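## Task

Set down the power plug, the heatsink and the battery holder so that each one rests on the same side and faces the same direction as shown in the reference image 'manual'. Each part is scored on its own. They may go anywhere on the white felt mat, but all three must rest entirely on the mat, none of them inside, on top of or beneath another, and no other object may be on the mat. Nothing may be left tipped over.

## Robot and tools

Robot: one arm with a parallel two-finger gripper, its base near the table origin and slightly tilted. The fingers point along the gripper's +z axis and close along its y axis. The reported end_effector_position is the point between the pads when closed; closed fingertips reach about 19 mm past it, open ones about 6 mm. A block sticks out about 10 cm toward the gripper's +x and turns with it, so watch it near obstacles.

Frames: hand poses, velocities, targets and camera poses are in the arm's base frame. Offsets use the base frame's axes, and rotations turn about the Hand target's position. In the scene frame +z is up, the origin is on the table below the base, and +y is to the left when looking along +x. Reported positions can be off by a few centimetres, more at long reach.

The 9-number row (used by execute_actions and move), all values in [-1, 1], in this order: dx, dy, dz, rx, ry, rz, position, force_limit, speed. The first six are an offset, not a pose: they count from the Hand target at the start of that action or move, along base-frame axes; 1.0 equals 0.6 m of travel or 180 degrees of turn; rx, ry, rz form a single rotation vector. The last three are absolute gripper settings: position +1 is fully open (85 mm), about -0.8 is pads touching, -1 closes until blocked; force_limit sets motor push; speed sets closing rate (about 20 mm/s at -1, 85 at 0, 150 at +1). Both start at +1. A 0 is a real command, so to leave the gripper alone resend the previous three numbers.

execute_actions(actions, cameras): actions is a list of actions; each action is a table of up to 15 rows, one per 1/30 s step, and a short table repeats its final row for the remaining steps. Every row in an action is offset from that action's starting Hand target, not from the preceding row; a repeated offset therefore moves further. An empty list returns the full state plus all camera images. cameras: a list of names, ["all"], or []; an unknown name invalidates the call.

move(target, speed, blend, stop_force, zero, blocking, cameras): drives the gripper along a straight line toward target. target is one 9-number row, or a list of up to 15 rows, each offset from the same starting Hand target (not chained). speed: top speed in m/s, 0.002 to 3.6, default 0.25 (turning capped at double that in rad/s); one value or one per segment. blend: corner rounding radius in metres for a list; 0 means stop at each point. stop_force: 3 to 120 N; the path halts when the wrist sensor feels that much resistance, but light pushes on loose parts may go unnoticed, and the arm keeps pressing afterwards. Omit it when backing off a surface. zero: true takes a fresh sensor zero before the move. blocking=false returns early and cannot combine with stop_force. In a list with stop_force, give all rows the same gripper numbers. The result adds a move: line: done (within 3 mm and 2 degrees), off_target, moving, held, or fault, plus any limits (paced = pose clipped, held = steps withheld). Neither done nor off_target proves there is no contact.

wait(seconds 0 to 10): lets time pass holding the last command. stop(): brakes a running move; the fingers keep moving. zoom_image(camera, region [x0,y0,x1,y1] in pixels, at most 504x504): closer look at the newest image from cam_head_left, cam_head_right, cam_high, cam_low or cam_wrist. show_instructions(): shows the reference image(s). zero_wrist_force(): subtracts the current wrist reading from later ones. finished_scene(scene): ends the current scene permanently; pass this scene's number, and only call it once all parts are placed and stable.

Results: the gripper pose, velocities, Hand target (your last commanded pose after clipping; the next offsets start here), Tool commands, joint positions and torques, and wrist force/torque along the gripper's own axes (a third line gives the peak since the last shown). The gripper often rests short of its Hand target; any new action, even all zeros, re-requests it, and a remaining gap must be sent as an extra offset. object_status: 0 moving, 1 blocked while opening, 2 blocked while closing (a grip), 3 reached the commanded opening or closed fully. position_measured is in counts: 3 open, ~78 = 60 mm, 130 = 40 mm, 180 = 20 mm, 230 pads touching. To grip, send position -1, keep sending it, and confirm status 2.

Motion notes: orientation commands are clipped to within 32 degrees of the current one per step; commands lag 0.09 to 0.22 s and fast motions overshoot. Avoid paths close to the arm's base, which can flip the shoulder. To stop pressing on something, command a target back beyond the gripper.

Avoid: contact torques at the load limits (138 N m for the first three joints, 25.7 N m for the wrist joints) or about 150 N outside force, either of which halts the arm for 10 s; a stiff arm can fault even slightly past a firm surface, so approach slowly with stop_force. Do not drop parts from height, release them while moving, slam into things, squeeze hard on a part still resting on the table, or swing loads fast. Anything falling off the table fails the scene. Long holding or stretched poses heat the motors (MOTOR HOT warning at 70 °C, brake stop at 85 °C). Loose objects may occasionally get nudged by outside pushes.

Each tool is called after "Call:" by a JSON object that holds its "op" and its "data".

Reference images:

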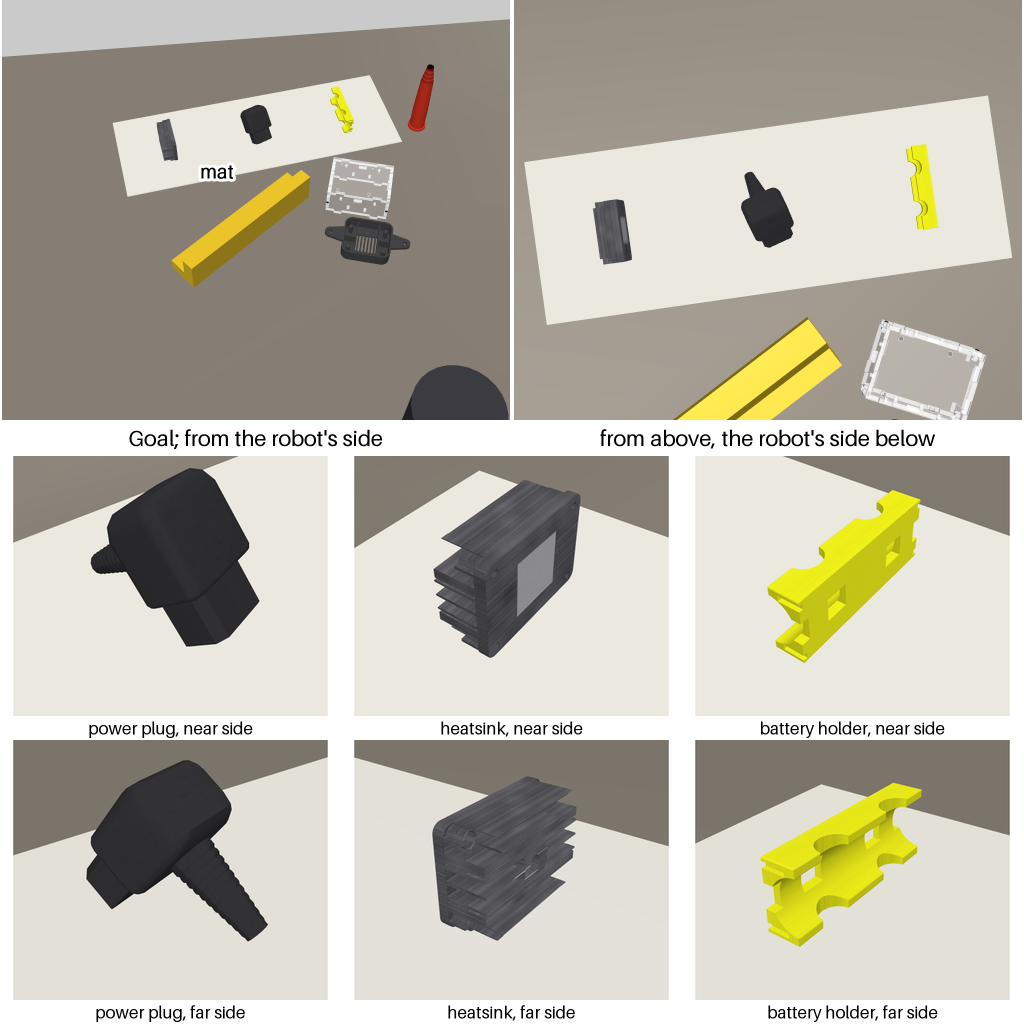

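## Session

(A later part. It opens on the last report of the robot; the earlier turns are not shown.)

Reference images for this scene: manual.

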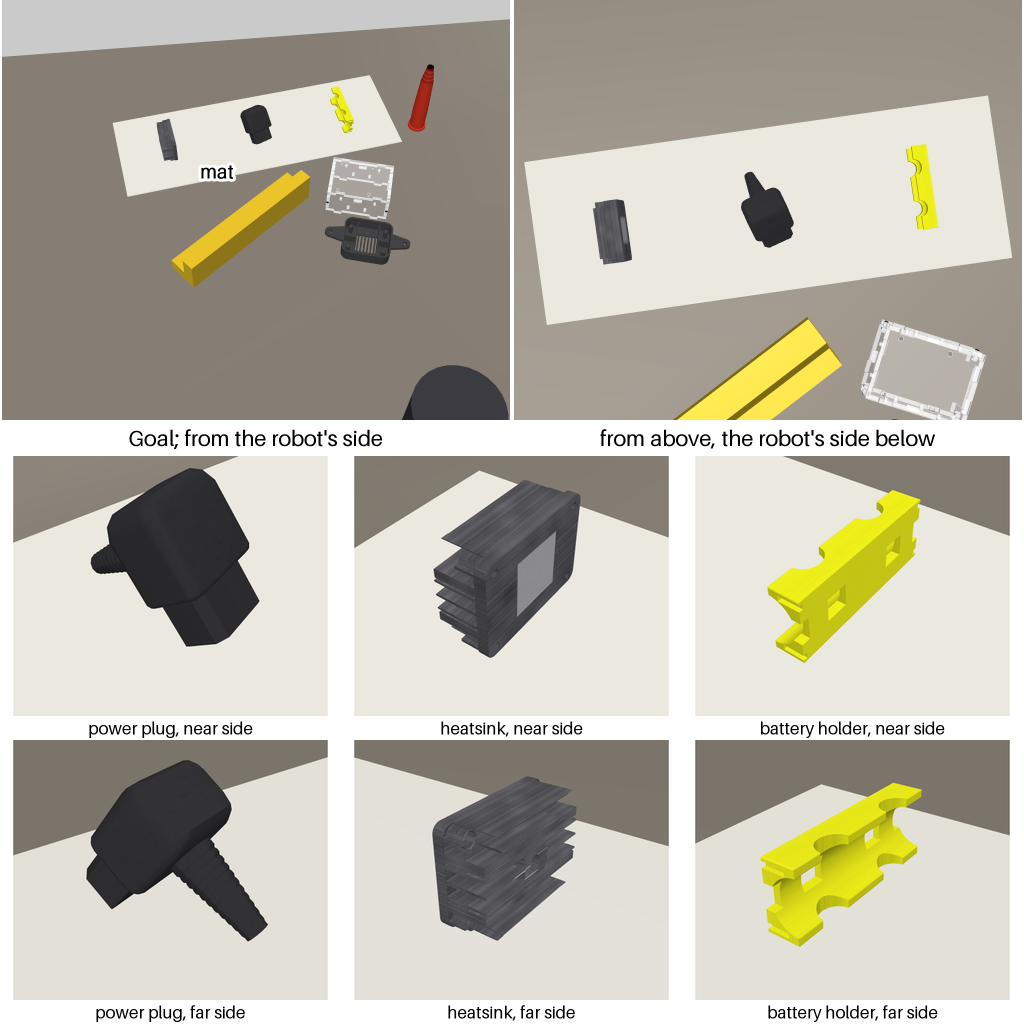

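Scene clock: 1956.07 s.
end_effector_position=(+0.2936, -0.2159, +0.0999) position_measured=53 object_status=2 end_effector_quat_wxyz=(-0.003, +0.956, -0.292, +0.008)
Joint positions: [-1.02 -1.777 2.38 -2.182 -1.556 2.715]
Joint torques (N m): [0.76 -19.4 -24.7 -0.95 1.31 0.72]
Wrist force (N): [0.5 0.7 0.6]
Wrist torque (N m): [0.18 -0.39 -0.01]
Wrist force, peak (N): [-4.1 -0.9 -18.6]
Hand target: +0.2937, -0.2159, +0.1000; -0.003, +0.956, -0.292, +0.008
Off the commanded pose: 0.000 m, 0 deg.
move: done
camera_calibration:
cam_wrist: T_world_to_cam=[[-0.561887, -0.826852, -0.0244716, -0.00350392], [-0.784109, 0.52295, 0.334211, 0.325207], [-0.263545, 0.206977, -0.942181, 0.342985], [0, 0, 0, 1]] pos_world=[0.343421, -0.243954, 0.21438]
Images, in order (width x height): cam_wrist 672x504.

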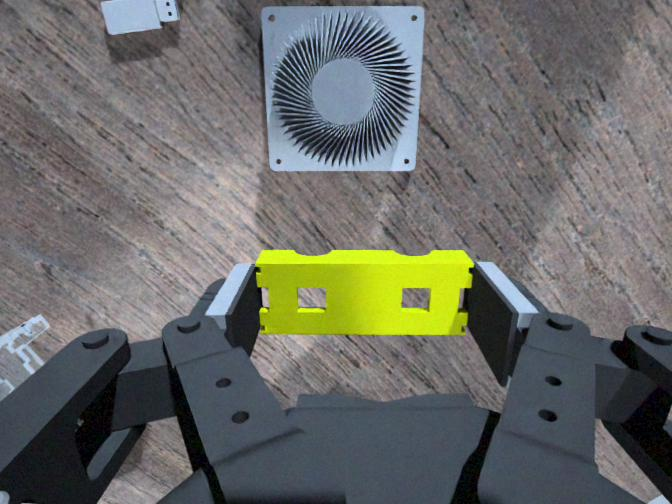

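Call:
{"op": "move", "data": {"target": [[0.1272,0.3765,0.0333,-0.0072,-0.0004,0.398,-1,-0.8,-1],[0.2570,0.7640,-0.0667,-0.0143,-0.0008,0.7961,-1,-0.8,-1],[0.2570,0.7640,-0.2545,-0.0143,-0.0008,0.7961,-1,-0.8,-1]], "speed": [0.6,0.6,0.25], "blend": [0.08,0.03,0]}}

Call:
{"op": "move", "data": {"target": [0.0006,0,-0.0333,0,0,0,-1,-0.8,-1], "speed": 0.008, "stop_force": 3, "cameras": ["cam_wrist"]}}

Scene clock: 2006.63 s.
end_effector_position=(+0.4478, +0.2425, -0.0526) position_measured=53 object_status=2 end_effector_quat_wxyz=(+0.007, +0.578, +0.816, +0.006)
Joint positions: [0.233 -1.104 2.151 -2.636 -1.575 1.467]
Joint torques (N m): [9.61 -26.88 -21.18 -4.6 1.1 1.37]
Wrist force (N): [1.1 1.2 0.9]
Wrist torque (N m): [0.34 -0.52 -0.28]
Wrist force, peak (N): [1.5 1.1 4.0]
Hand target: +0.4479, +0.2425, -0.0527; +0.008, +0.578, +0.816, +0.006
Off the commanded pose: 0.000 m, 0 deg.
move: done

Scene clock: 2008.60 s.
end_effector_position=(+0.4480, +0.2425, -0.0619) position_measured=53 object_status=2 end_effector_quat_wxyz=(+0.008, +0.578, +0.816, +0.006)
Joint positions: [0.233 -1.081 2.153 -2.661 -1.575 1.467]
Joint torques (N m): [3.3 -43.37 -10.5 -0.54 1.03 -0.48]
Wrist force (N): [1.4 1.1 -1.9]
Wrist torque (N m): [0.33 -0.55 -0.27]
Wrist force, peak (N): [1.2 0.9 -4.9]
Hand target: +0.4480, +0.2425, -0.0619; +0.008, +0.578, +0.816, +0.006 (not the last commanded pose)
Off the commanded pose: 0.011 m, 0 deg.
move: contact
camera_calibration:
cam_wrist: T_world_to_cam=[[0.944889, 0.327369, 0.00369278, -0.494901], [0.305146, -0.884721, 0.352356, 0.115154], [0.118617, -0.33181, -0.935859, 0.0960811], [0, 0, 0, 1]] pos_world=[0.421091, 0.295775, 0.0511708]
Images, in order (width x height): cam_wrist 672x504.

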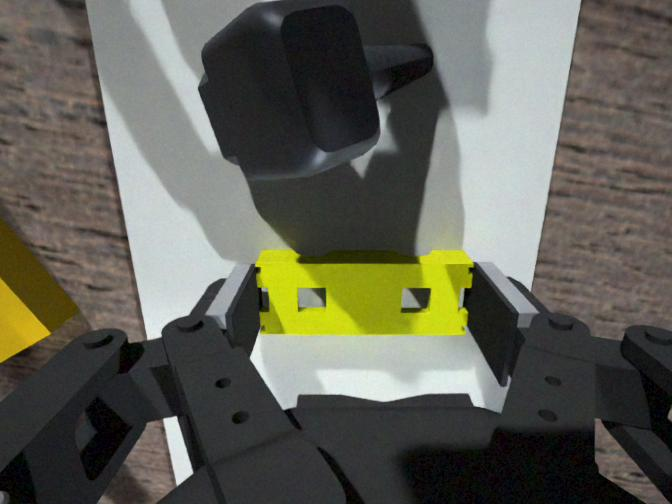

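Call:
{"op": "move", "data": {"target": [[0,0,0,0,0,0,0.9,-0.8,-1],[-0.0006,0,0.0333,0,0,0,0.9,-0.8,-1],[-0.0022,0,0.125,0,0,0,0.9,-0.8,-1],[0.0035,-0.0152,0.1010,0.2358,0.0830,0.0043,0.9,-0.8,-1]], "speed": [0.1,0.04,0.3,0.4], "blend": [0,0.004,0.02,0], "cameras": ["cam_wrist"]}}

Scene clock: 2032.13 s.
end_effector_position=(+0.4502, +0.2334, -0.0013) position_measured=16 object_status=3 end_effector_quat_wxyz=(-0.305, +0.532, +0.756, +0.226)
Joint positions: [-0.143 -1.128 2.104 -2.131 -0.89 0.935]
Joint torques (N m): [3.6 -39.34 -2.25 -1.41 2.94 -0.89]
Wrist force (N): [0.5 1.2 0.9]
Wrist torque (N m): [0.21 -0.22 -0.10]
Wrist force, peak (N): [1.2 1.2 3.8]
Hand target: +0.4501, +0.2334, -0.0013; -0.305, +0.532, +0.756, +0.226
Off the commanded pose: 0.000 m, 0 deg.
move: done
camera_calibration:
cam_wrist: T_world_to_cam=[[0.941245, 0.337697, 0.00425326, -0.495012], [0.309314, -0.856943, -0.412278, 0.0756411], [-0.13558, 0.38937, -0.911048, 0.0957077], [0, 0, 0, 1]] pos_world=[0.455507, 0.194718, 0.120485]
Images, in order (width x height): cam_wrist 672x504.

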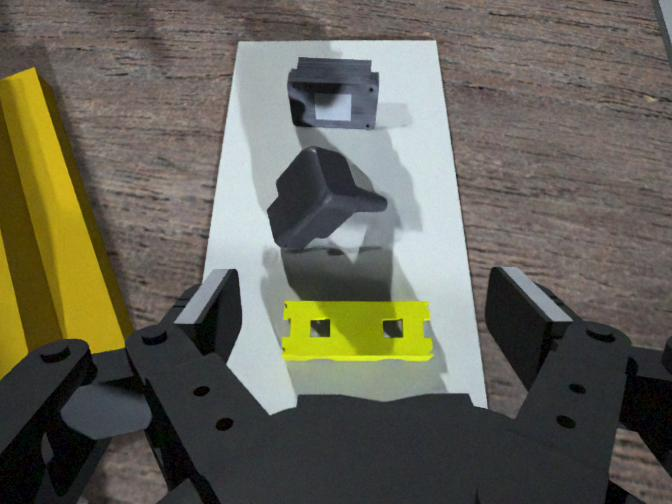

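Call:
{"op": "move", "data": {"target": [[0.0042,0.0010,-0.1000,0,0,0,0.9,-0.8,-1],[0.0042,0.0010,-0.1000,0,0,0,-1,-0.8,-1],[0.0034,0.0010,-0.0583,0,0,0,-1,-0.8,-1],[0.0021,0.0010,0.0167,0,0,0,-1,-0.8,-1]], "speed": [0.15,0.1,0.08,0.3], "blend": [0,0,0.008,0], "cameras": ["cam_wrist"]}}

Scene clock: 2049.20 s.
end_effector_position=(+0.4515, +0.2340, +0.0087) position_measured=54 object_status=2 end_effector_quat_wxyz=(-0.305, +0.532, +0.756, +0.226)
Joint positions: [-0.141 -1.148 2.096 -2.105 -0.889 0.937]
Joint torques (N m): [-6.35 -42.6 -3.08 -0.74 0.77 0.63]
Wrist force (N): [0.7 1.0 0.8]
Wrist torque (N m): [0.18 -0.25 0.07]
Wrist force, peak (N): [3.6 1.1 -1.7]
Hand target: +0.4514, +0.2340, +0.0087; -0.305, +0.532, +0.756, +0.226
Off the commanded pose: 0.000 m, 0 deg.
move: done
camera_calibration:
cam_wrist: T_world_to_cam=[[0.941228, 0.337744, 0.00445356, -0.496508], [0.30941, -0.85683, -0.412442, 0.0798318], [-0.135484, 0.38958, -0.910973, 0.104666], [0, 0, 0, 1]] pos_world=[0.456807, 0.195319, 0.130485]
Images, in order (width x height): cam_wrist 672x504.

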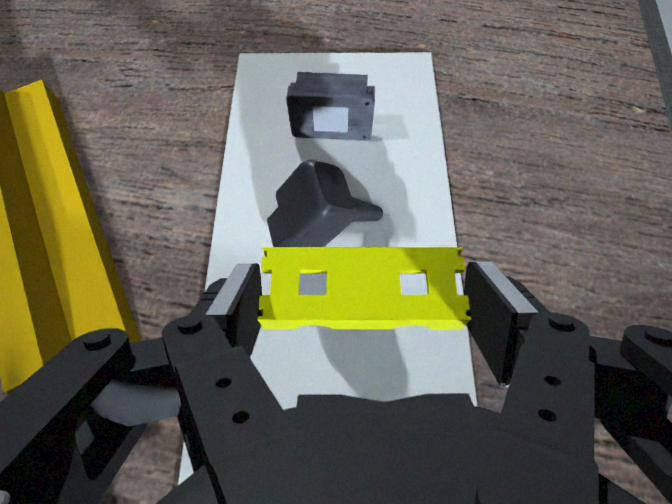

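Call:
{"op": "zoom_image", "data": {"camera": "cam_wrist", "region": [275, 60, 390, 150]}}

Call:
{"op": "move", "data": {"target": [[0,0,0,0.1111,-0.3338,0.3553,-1,-0.8,-1],[0,0,0,0.2222,-0.6676,0.7106,-1,-0.8,-1]], "speed": [0.6,0.6], "blend": [0.05,0], "cameras": ["cam_wrist","cam_high"]}}

Scaled by 4.383 from the camera's 672x504 image, which has a finer 960x720 frame.

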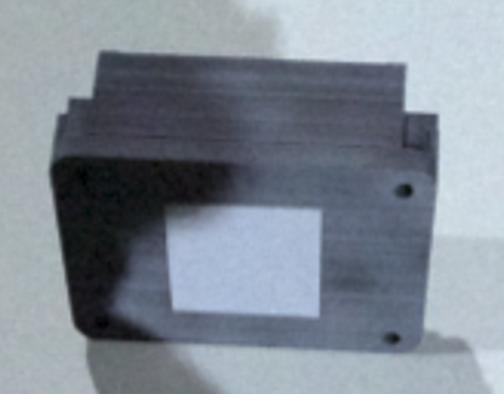

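Scene clock: 2055.13 s.
end_effector_position=(+0.4514, +0.2340, +0.0087) position_measured=54 object_status=2 end_effector_quat_wxyz=(-0.226, +0.756, -0.532, -0.306)
Joint positions: [-0.141 -1.147 2.094 -2.1 -0.89 -2.206]
Joint torques (N m): [-6.82 -30.91 -16.33 -3.67 1.72 -1.15]
Wrist force (N): [0.7 1.3 1.7]
Wrist torque (N m): [0.22 -0.19 -0.35]
Wrist force, peak (N): [0.6 1.4 2.0]
Hand target: +0.4514, +0.2340, +0.0087; -0.226, +0.756, -0.532, -0.306
Off the commanded pose: 0.000 m, 0 deg.
move: done
camera_calibration:
cam_wrist: T_world_to_cam=[[-0.947214, -0.319785, -0.0228668, 0.510175], [-0.154485, 0.392765, 0.906571, -0.0146627], [-0.280927, 0.862249, -0.421434, 0.0554661], [0, 0, 0, 1]] pos_world=[0.496562, 0.12108, 0.0483342]
Images, in order (width x height): cam_high 672x504, cam_wrist 672x504.

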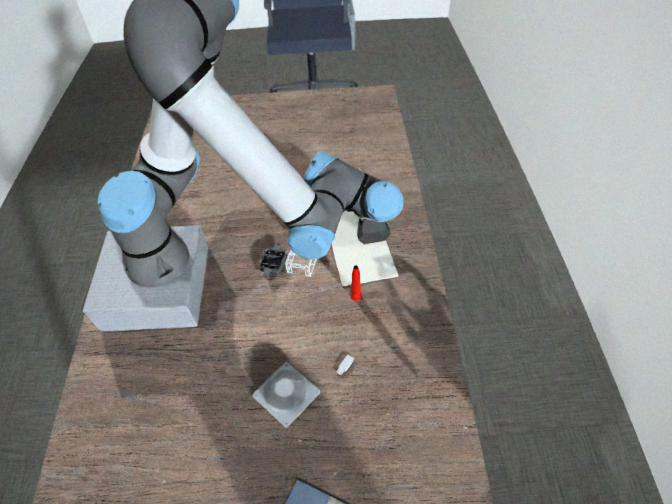

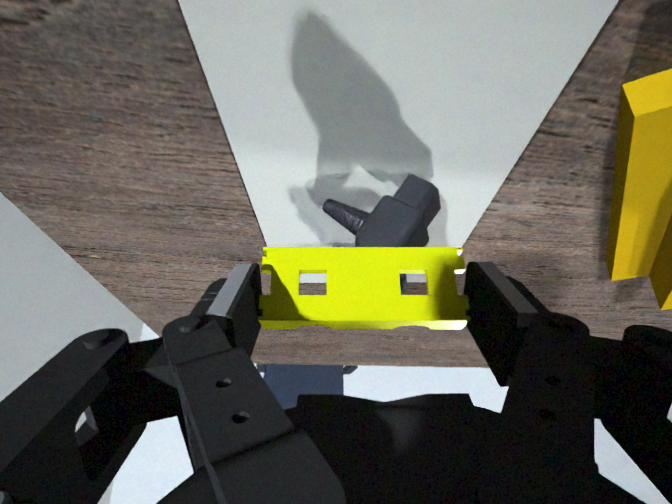

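Call:
{"op": "move", "data": {"target": [0.0017,0.0001,-0.0967,0,0,0,-1,-0.8,-1], "speed": 0.2}}

Call:
{"op": "move", "data": {"target": [0.0004,0,-0.0222,0,0,0,-1,-0.8,-1], "speed": 0.008, "stop_force": 3, "cameras": ["cam_wrist","cam_high","cam_low"]}}

Scene clock: 2071.20 s.
end_effector_position=(+0.4524, +0.2341, -0.0493) position_measured=54 object_status=2 end_effector_quat_wxyz=(-0.226, +0.756, -0.532, -0.306)
Joint positions: [-0.141 -1.011 2.107 -2.251 -0.89 -2.206]
Joint torques (N m): [10.06 -34.99 -21.73 -1.22 2.3 0.38]
Wrist force (N): [0.6 1.1 1.8]
Wrist torque (N m): [0.23 -0.21 -0.37]
Wrist force, peak (N): [2.4 1.2 2.9]
Hand target: +0.4524, +0.2341, -0.0493; -0.226, +0.756, -0.532, -0.306
Off the commanded pose: 0.000 m, 0 deg.
move: done

Scene clock: 2072.90 s.
end_effector_position=(+0.4525, +0.2341, -0.0563) position_measured=54 object_status=2 end_effector_quat_wxyz=(-0.226, +0.756, -0.532, -0.306)
Joint positions: [-0.141 -0.993 2.107 -2.268 -0.89 -2.206]
Joint torques (N m): [9.15 -45.26 -14.3 0.34 -0.28 -0.25]
Wrist force (N): [-1.6 1.9 -0.2]
Wrist torque (N m): [0.23 -0.17 -0.39]
Wrist force, peak (N): [-5.8 2.4 -5.2]
Hand target: +0.4525, +0.2341, -0.0563; -0.226, +0.756, -0.532, -0.306 (not the last commanded pose)
Off the commanded pose: 0.006 m, 0 deg.
move: contact
camera_calibration:
cam_wrist: T_world_to_cam=[[-0.947138, -0.319992, -0.0231137, 0.509743], [-0.154806, 0.392727, 0.906532, 0.04465], [-0.281006, 0.862189, -0.421503, 0.0282992], [0, 0, 0, 1]] pos_world=[0.497661, 0.121179, -0.0167665]
Images, in order (width x height): cam_high 672x504, cam_low 672x504, cam_wrist 672x504.

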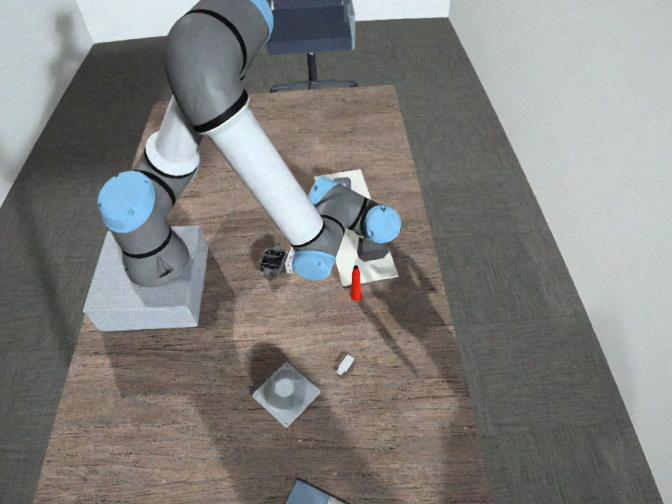

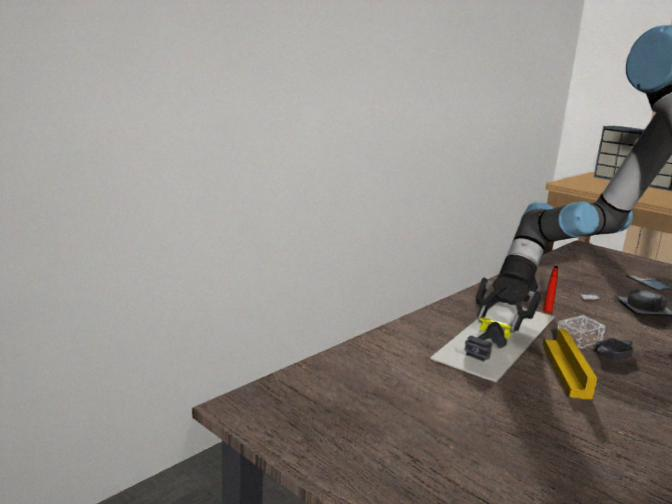

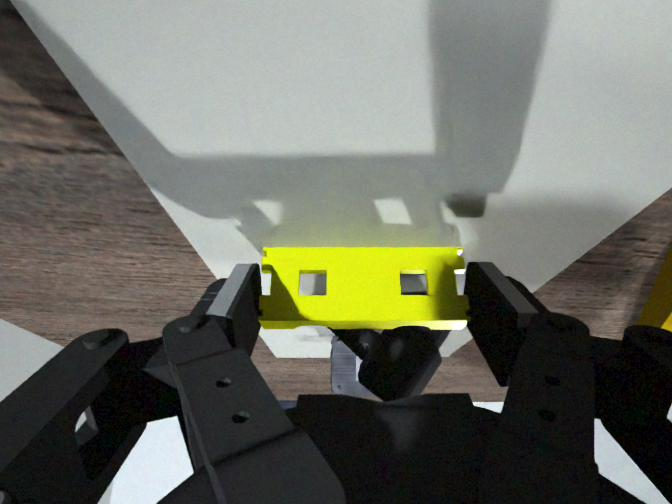

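Call:
{"op": "move", "data": {"target": [[0,0,0,0,0,0,0.9,-0.8,-1],[-0.0009,0,0.05,0,0,0,0.9,-0.8,-1],[-0.0039,-0.02,0.2167,0,0,0,0.9,-0.8,-1]], "speed": [0.1,0.04,0.35], "blend": [0,0.005,0], "cameras": ["cam_wrist","cam_high","cam_low"]}}

Scene clock: 2081.67 s.
end_effector_position=(+0.4503, +0.2220, +0.0736) position_measured=16 object_status=3 end_effector_quat_wxyz=(-0.226, +0.756, -0.532, -0.306)
Joint positions: [-0.165 -1.286 2.053 -1.903 -0.9 -2.235]
Joint torques (N m): [10.87 -39.68 -8.11 0.05 2.55 1.24]
Wrist force (N): [0.2 1.3 1.6]
Wrist torque (N m): [0.23 -0.17 -0.26]
Wrist force, peak (N): [2.7 1.3 4.0]
Hand target: +0.4502, +0.2221, +0.0737; -0.226, +0.756, -0.532, -0.306
Off the commanded pose: 0.000 m, 0 deg.
move: done
camera_calibration:
cam_wrist: T_world_to_cam=[[-0.947181, -0.319856, -0.0232506, 0.506719], [-0.154901, 0.392811, 0.90648, -0.0687592], [-0.28081, 0.862202, -0.421609, 0.0927937], [0, 0, 0, 1]] pos_world=[0.495361, 0.10908, 0.113233]
Images, in order (width x height): cam_high 672x504, cam_low 672x504, cam_wrist 672x504.

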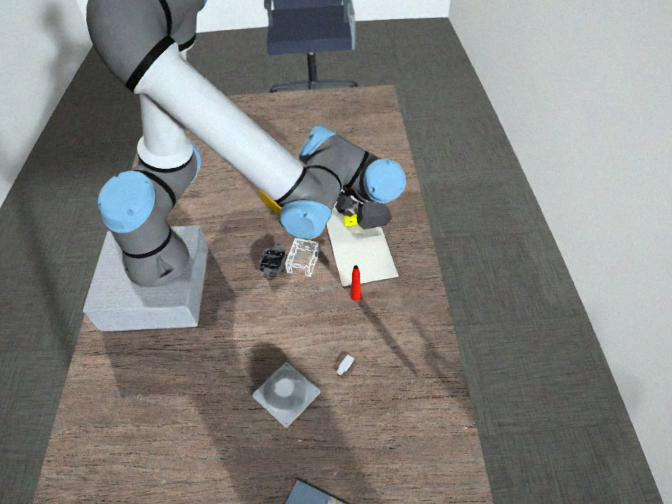

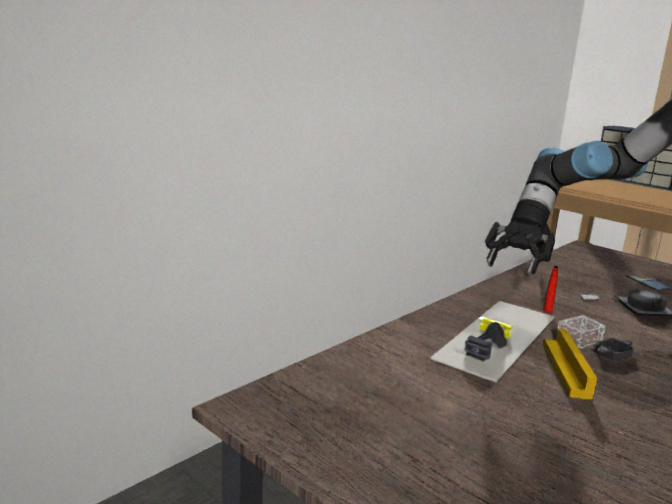

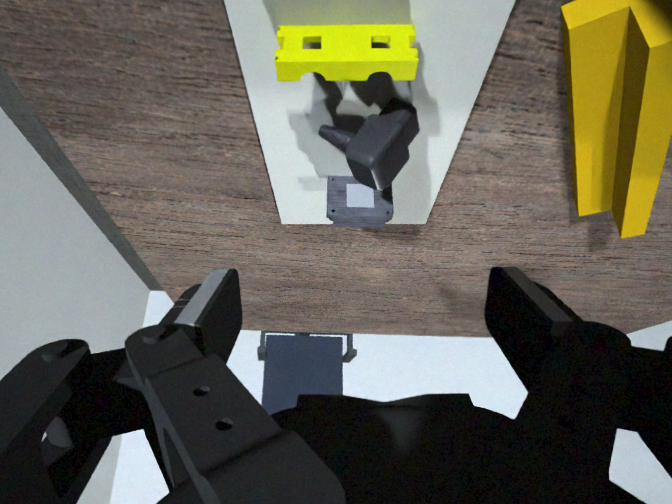

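Call:
{"op": "zoom_image", "data": {"camera": "cam_wrist", "region": [255, 5, 440, 235]}}

Call:
{"op": "zoom_image", "data": {"camera": "cam_low", "region": [420, 290, 570, 390]}}

Scaled by 2.191 from the camera's 672x504 image, which has a finer 960x720 frame.

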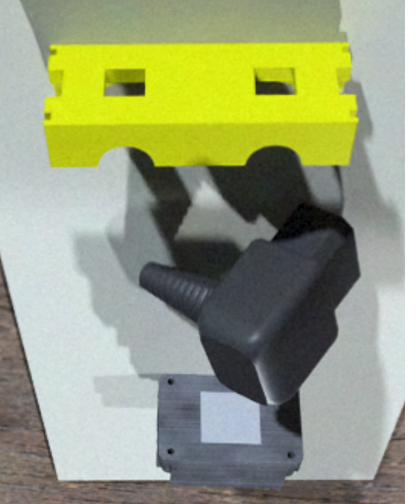

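Scaled by 3.360 from the camera's 672x504 image, which has a finer 960x720 frame.

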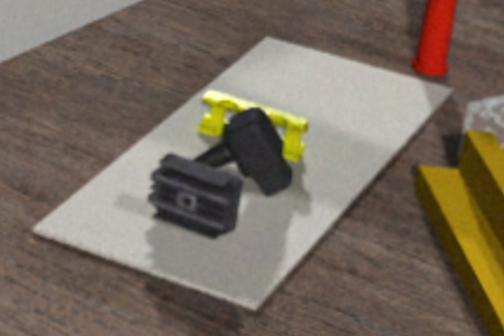

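Call:
{"op": "finished_scene", "data": {"scene": 2}}

The scene is finished: the task was done.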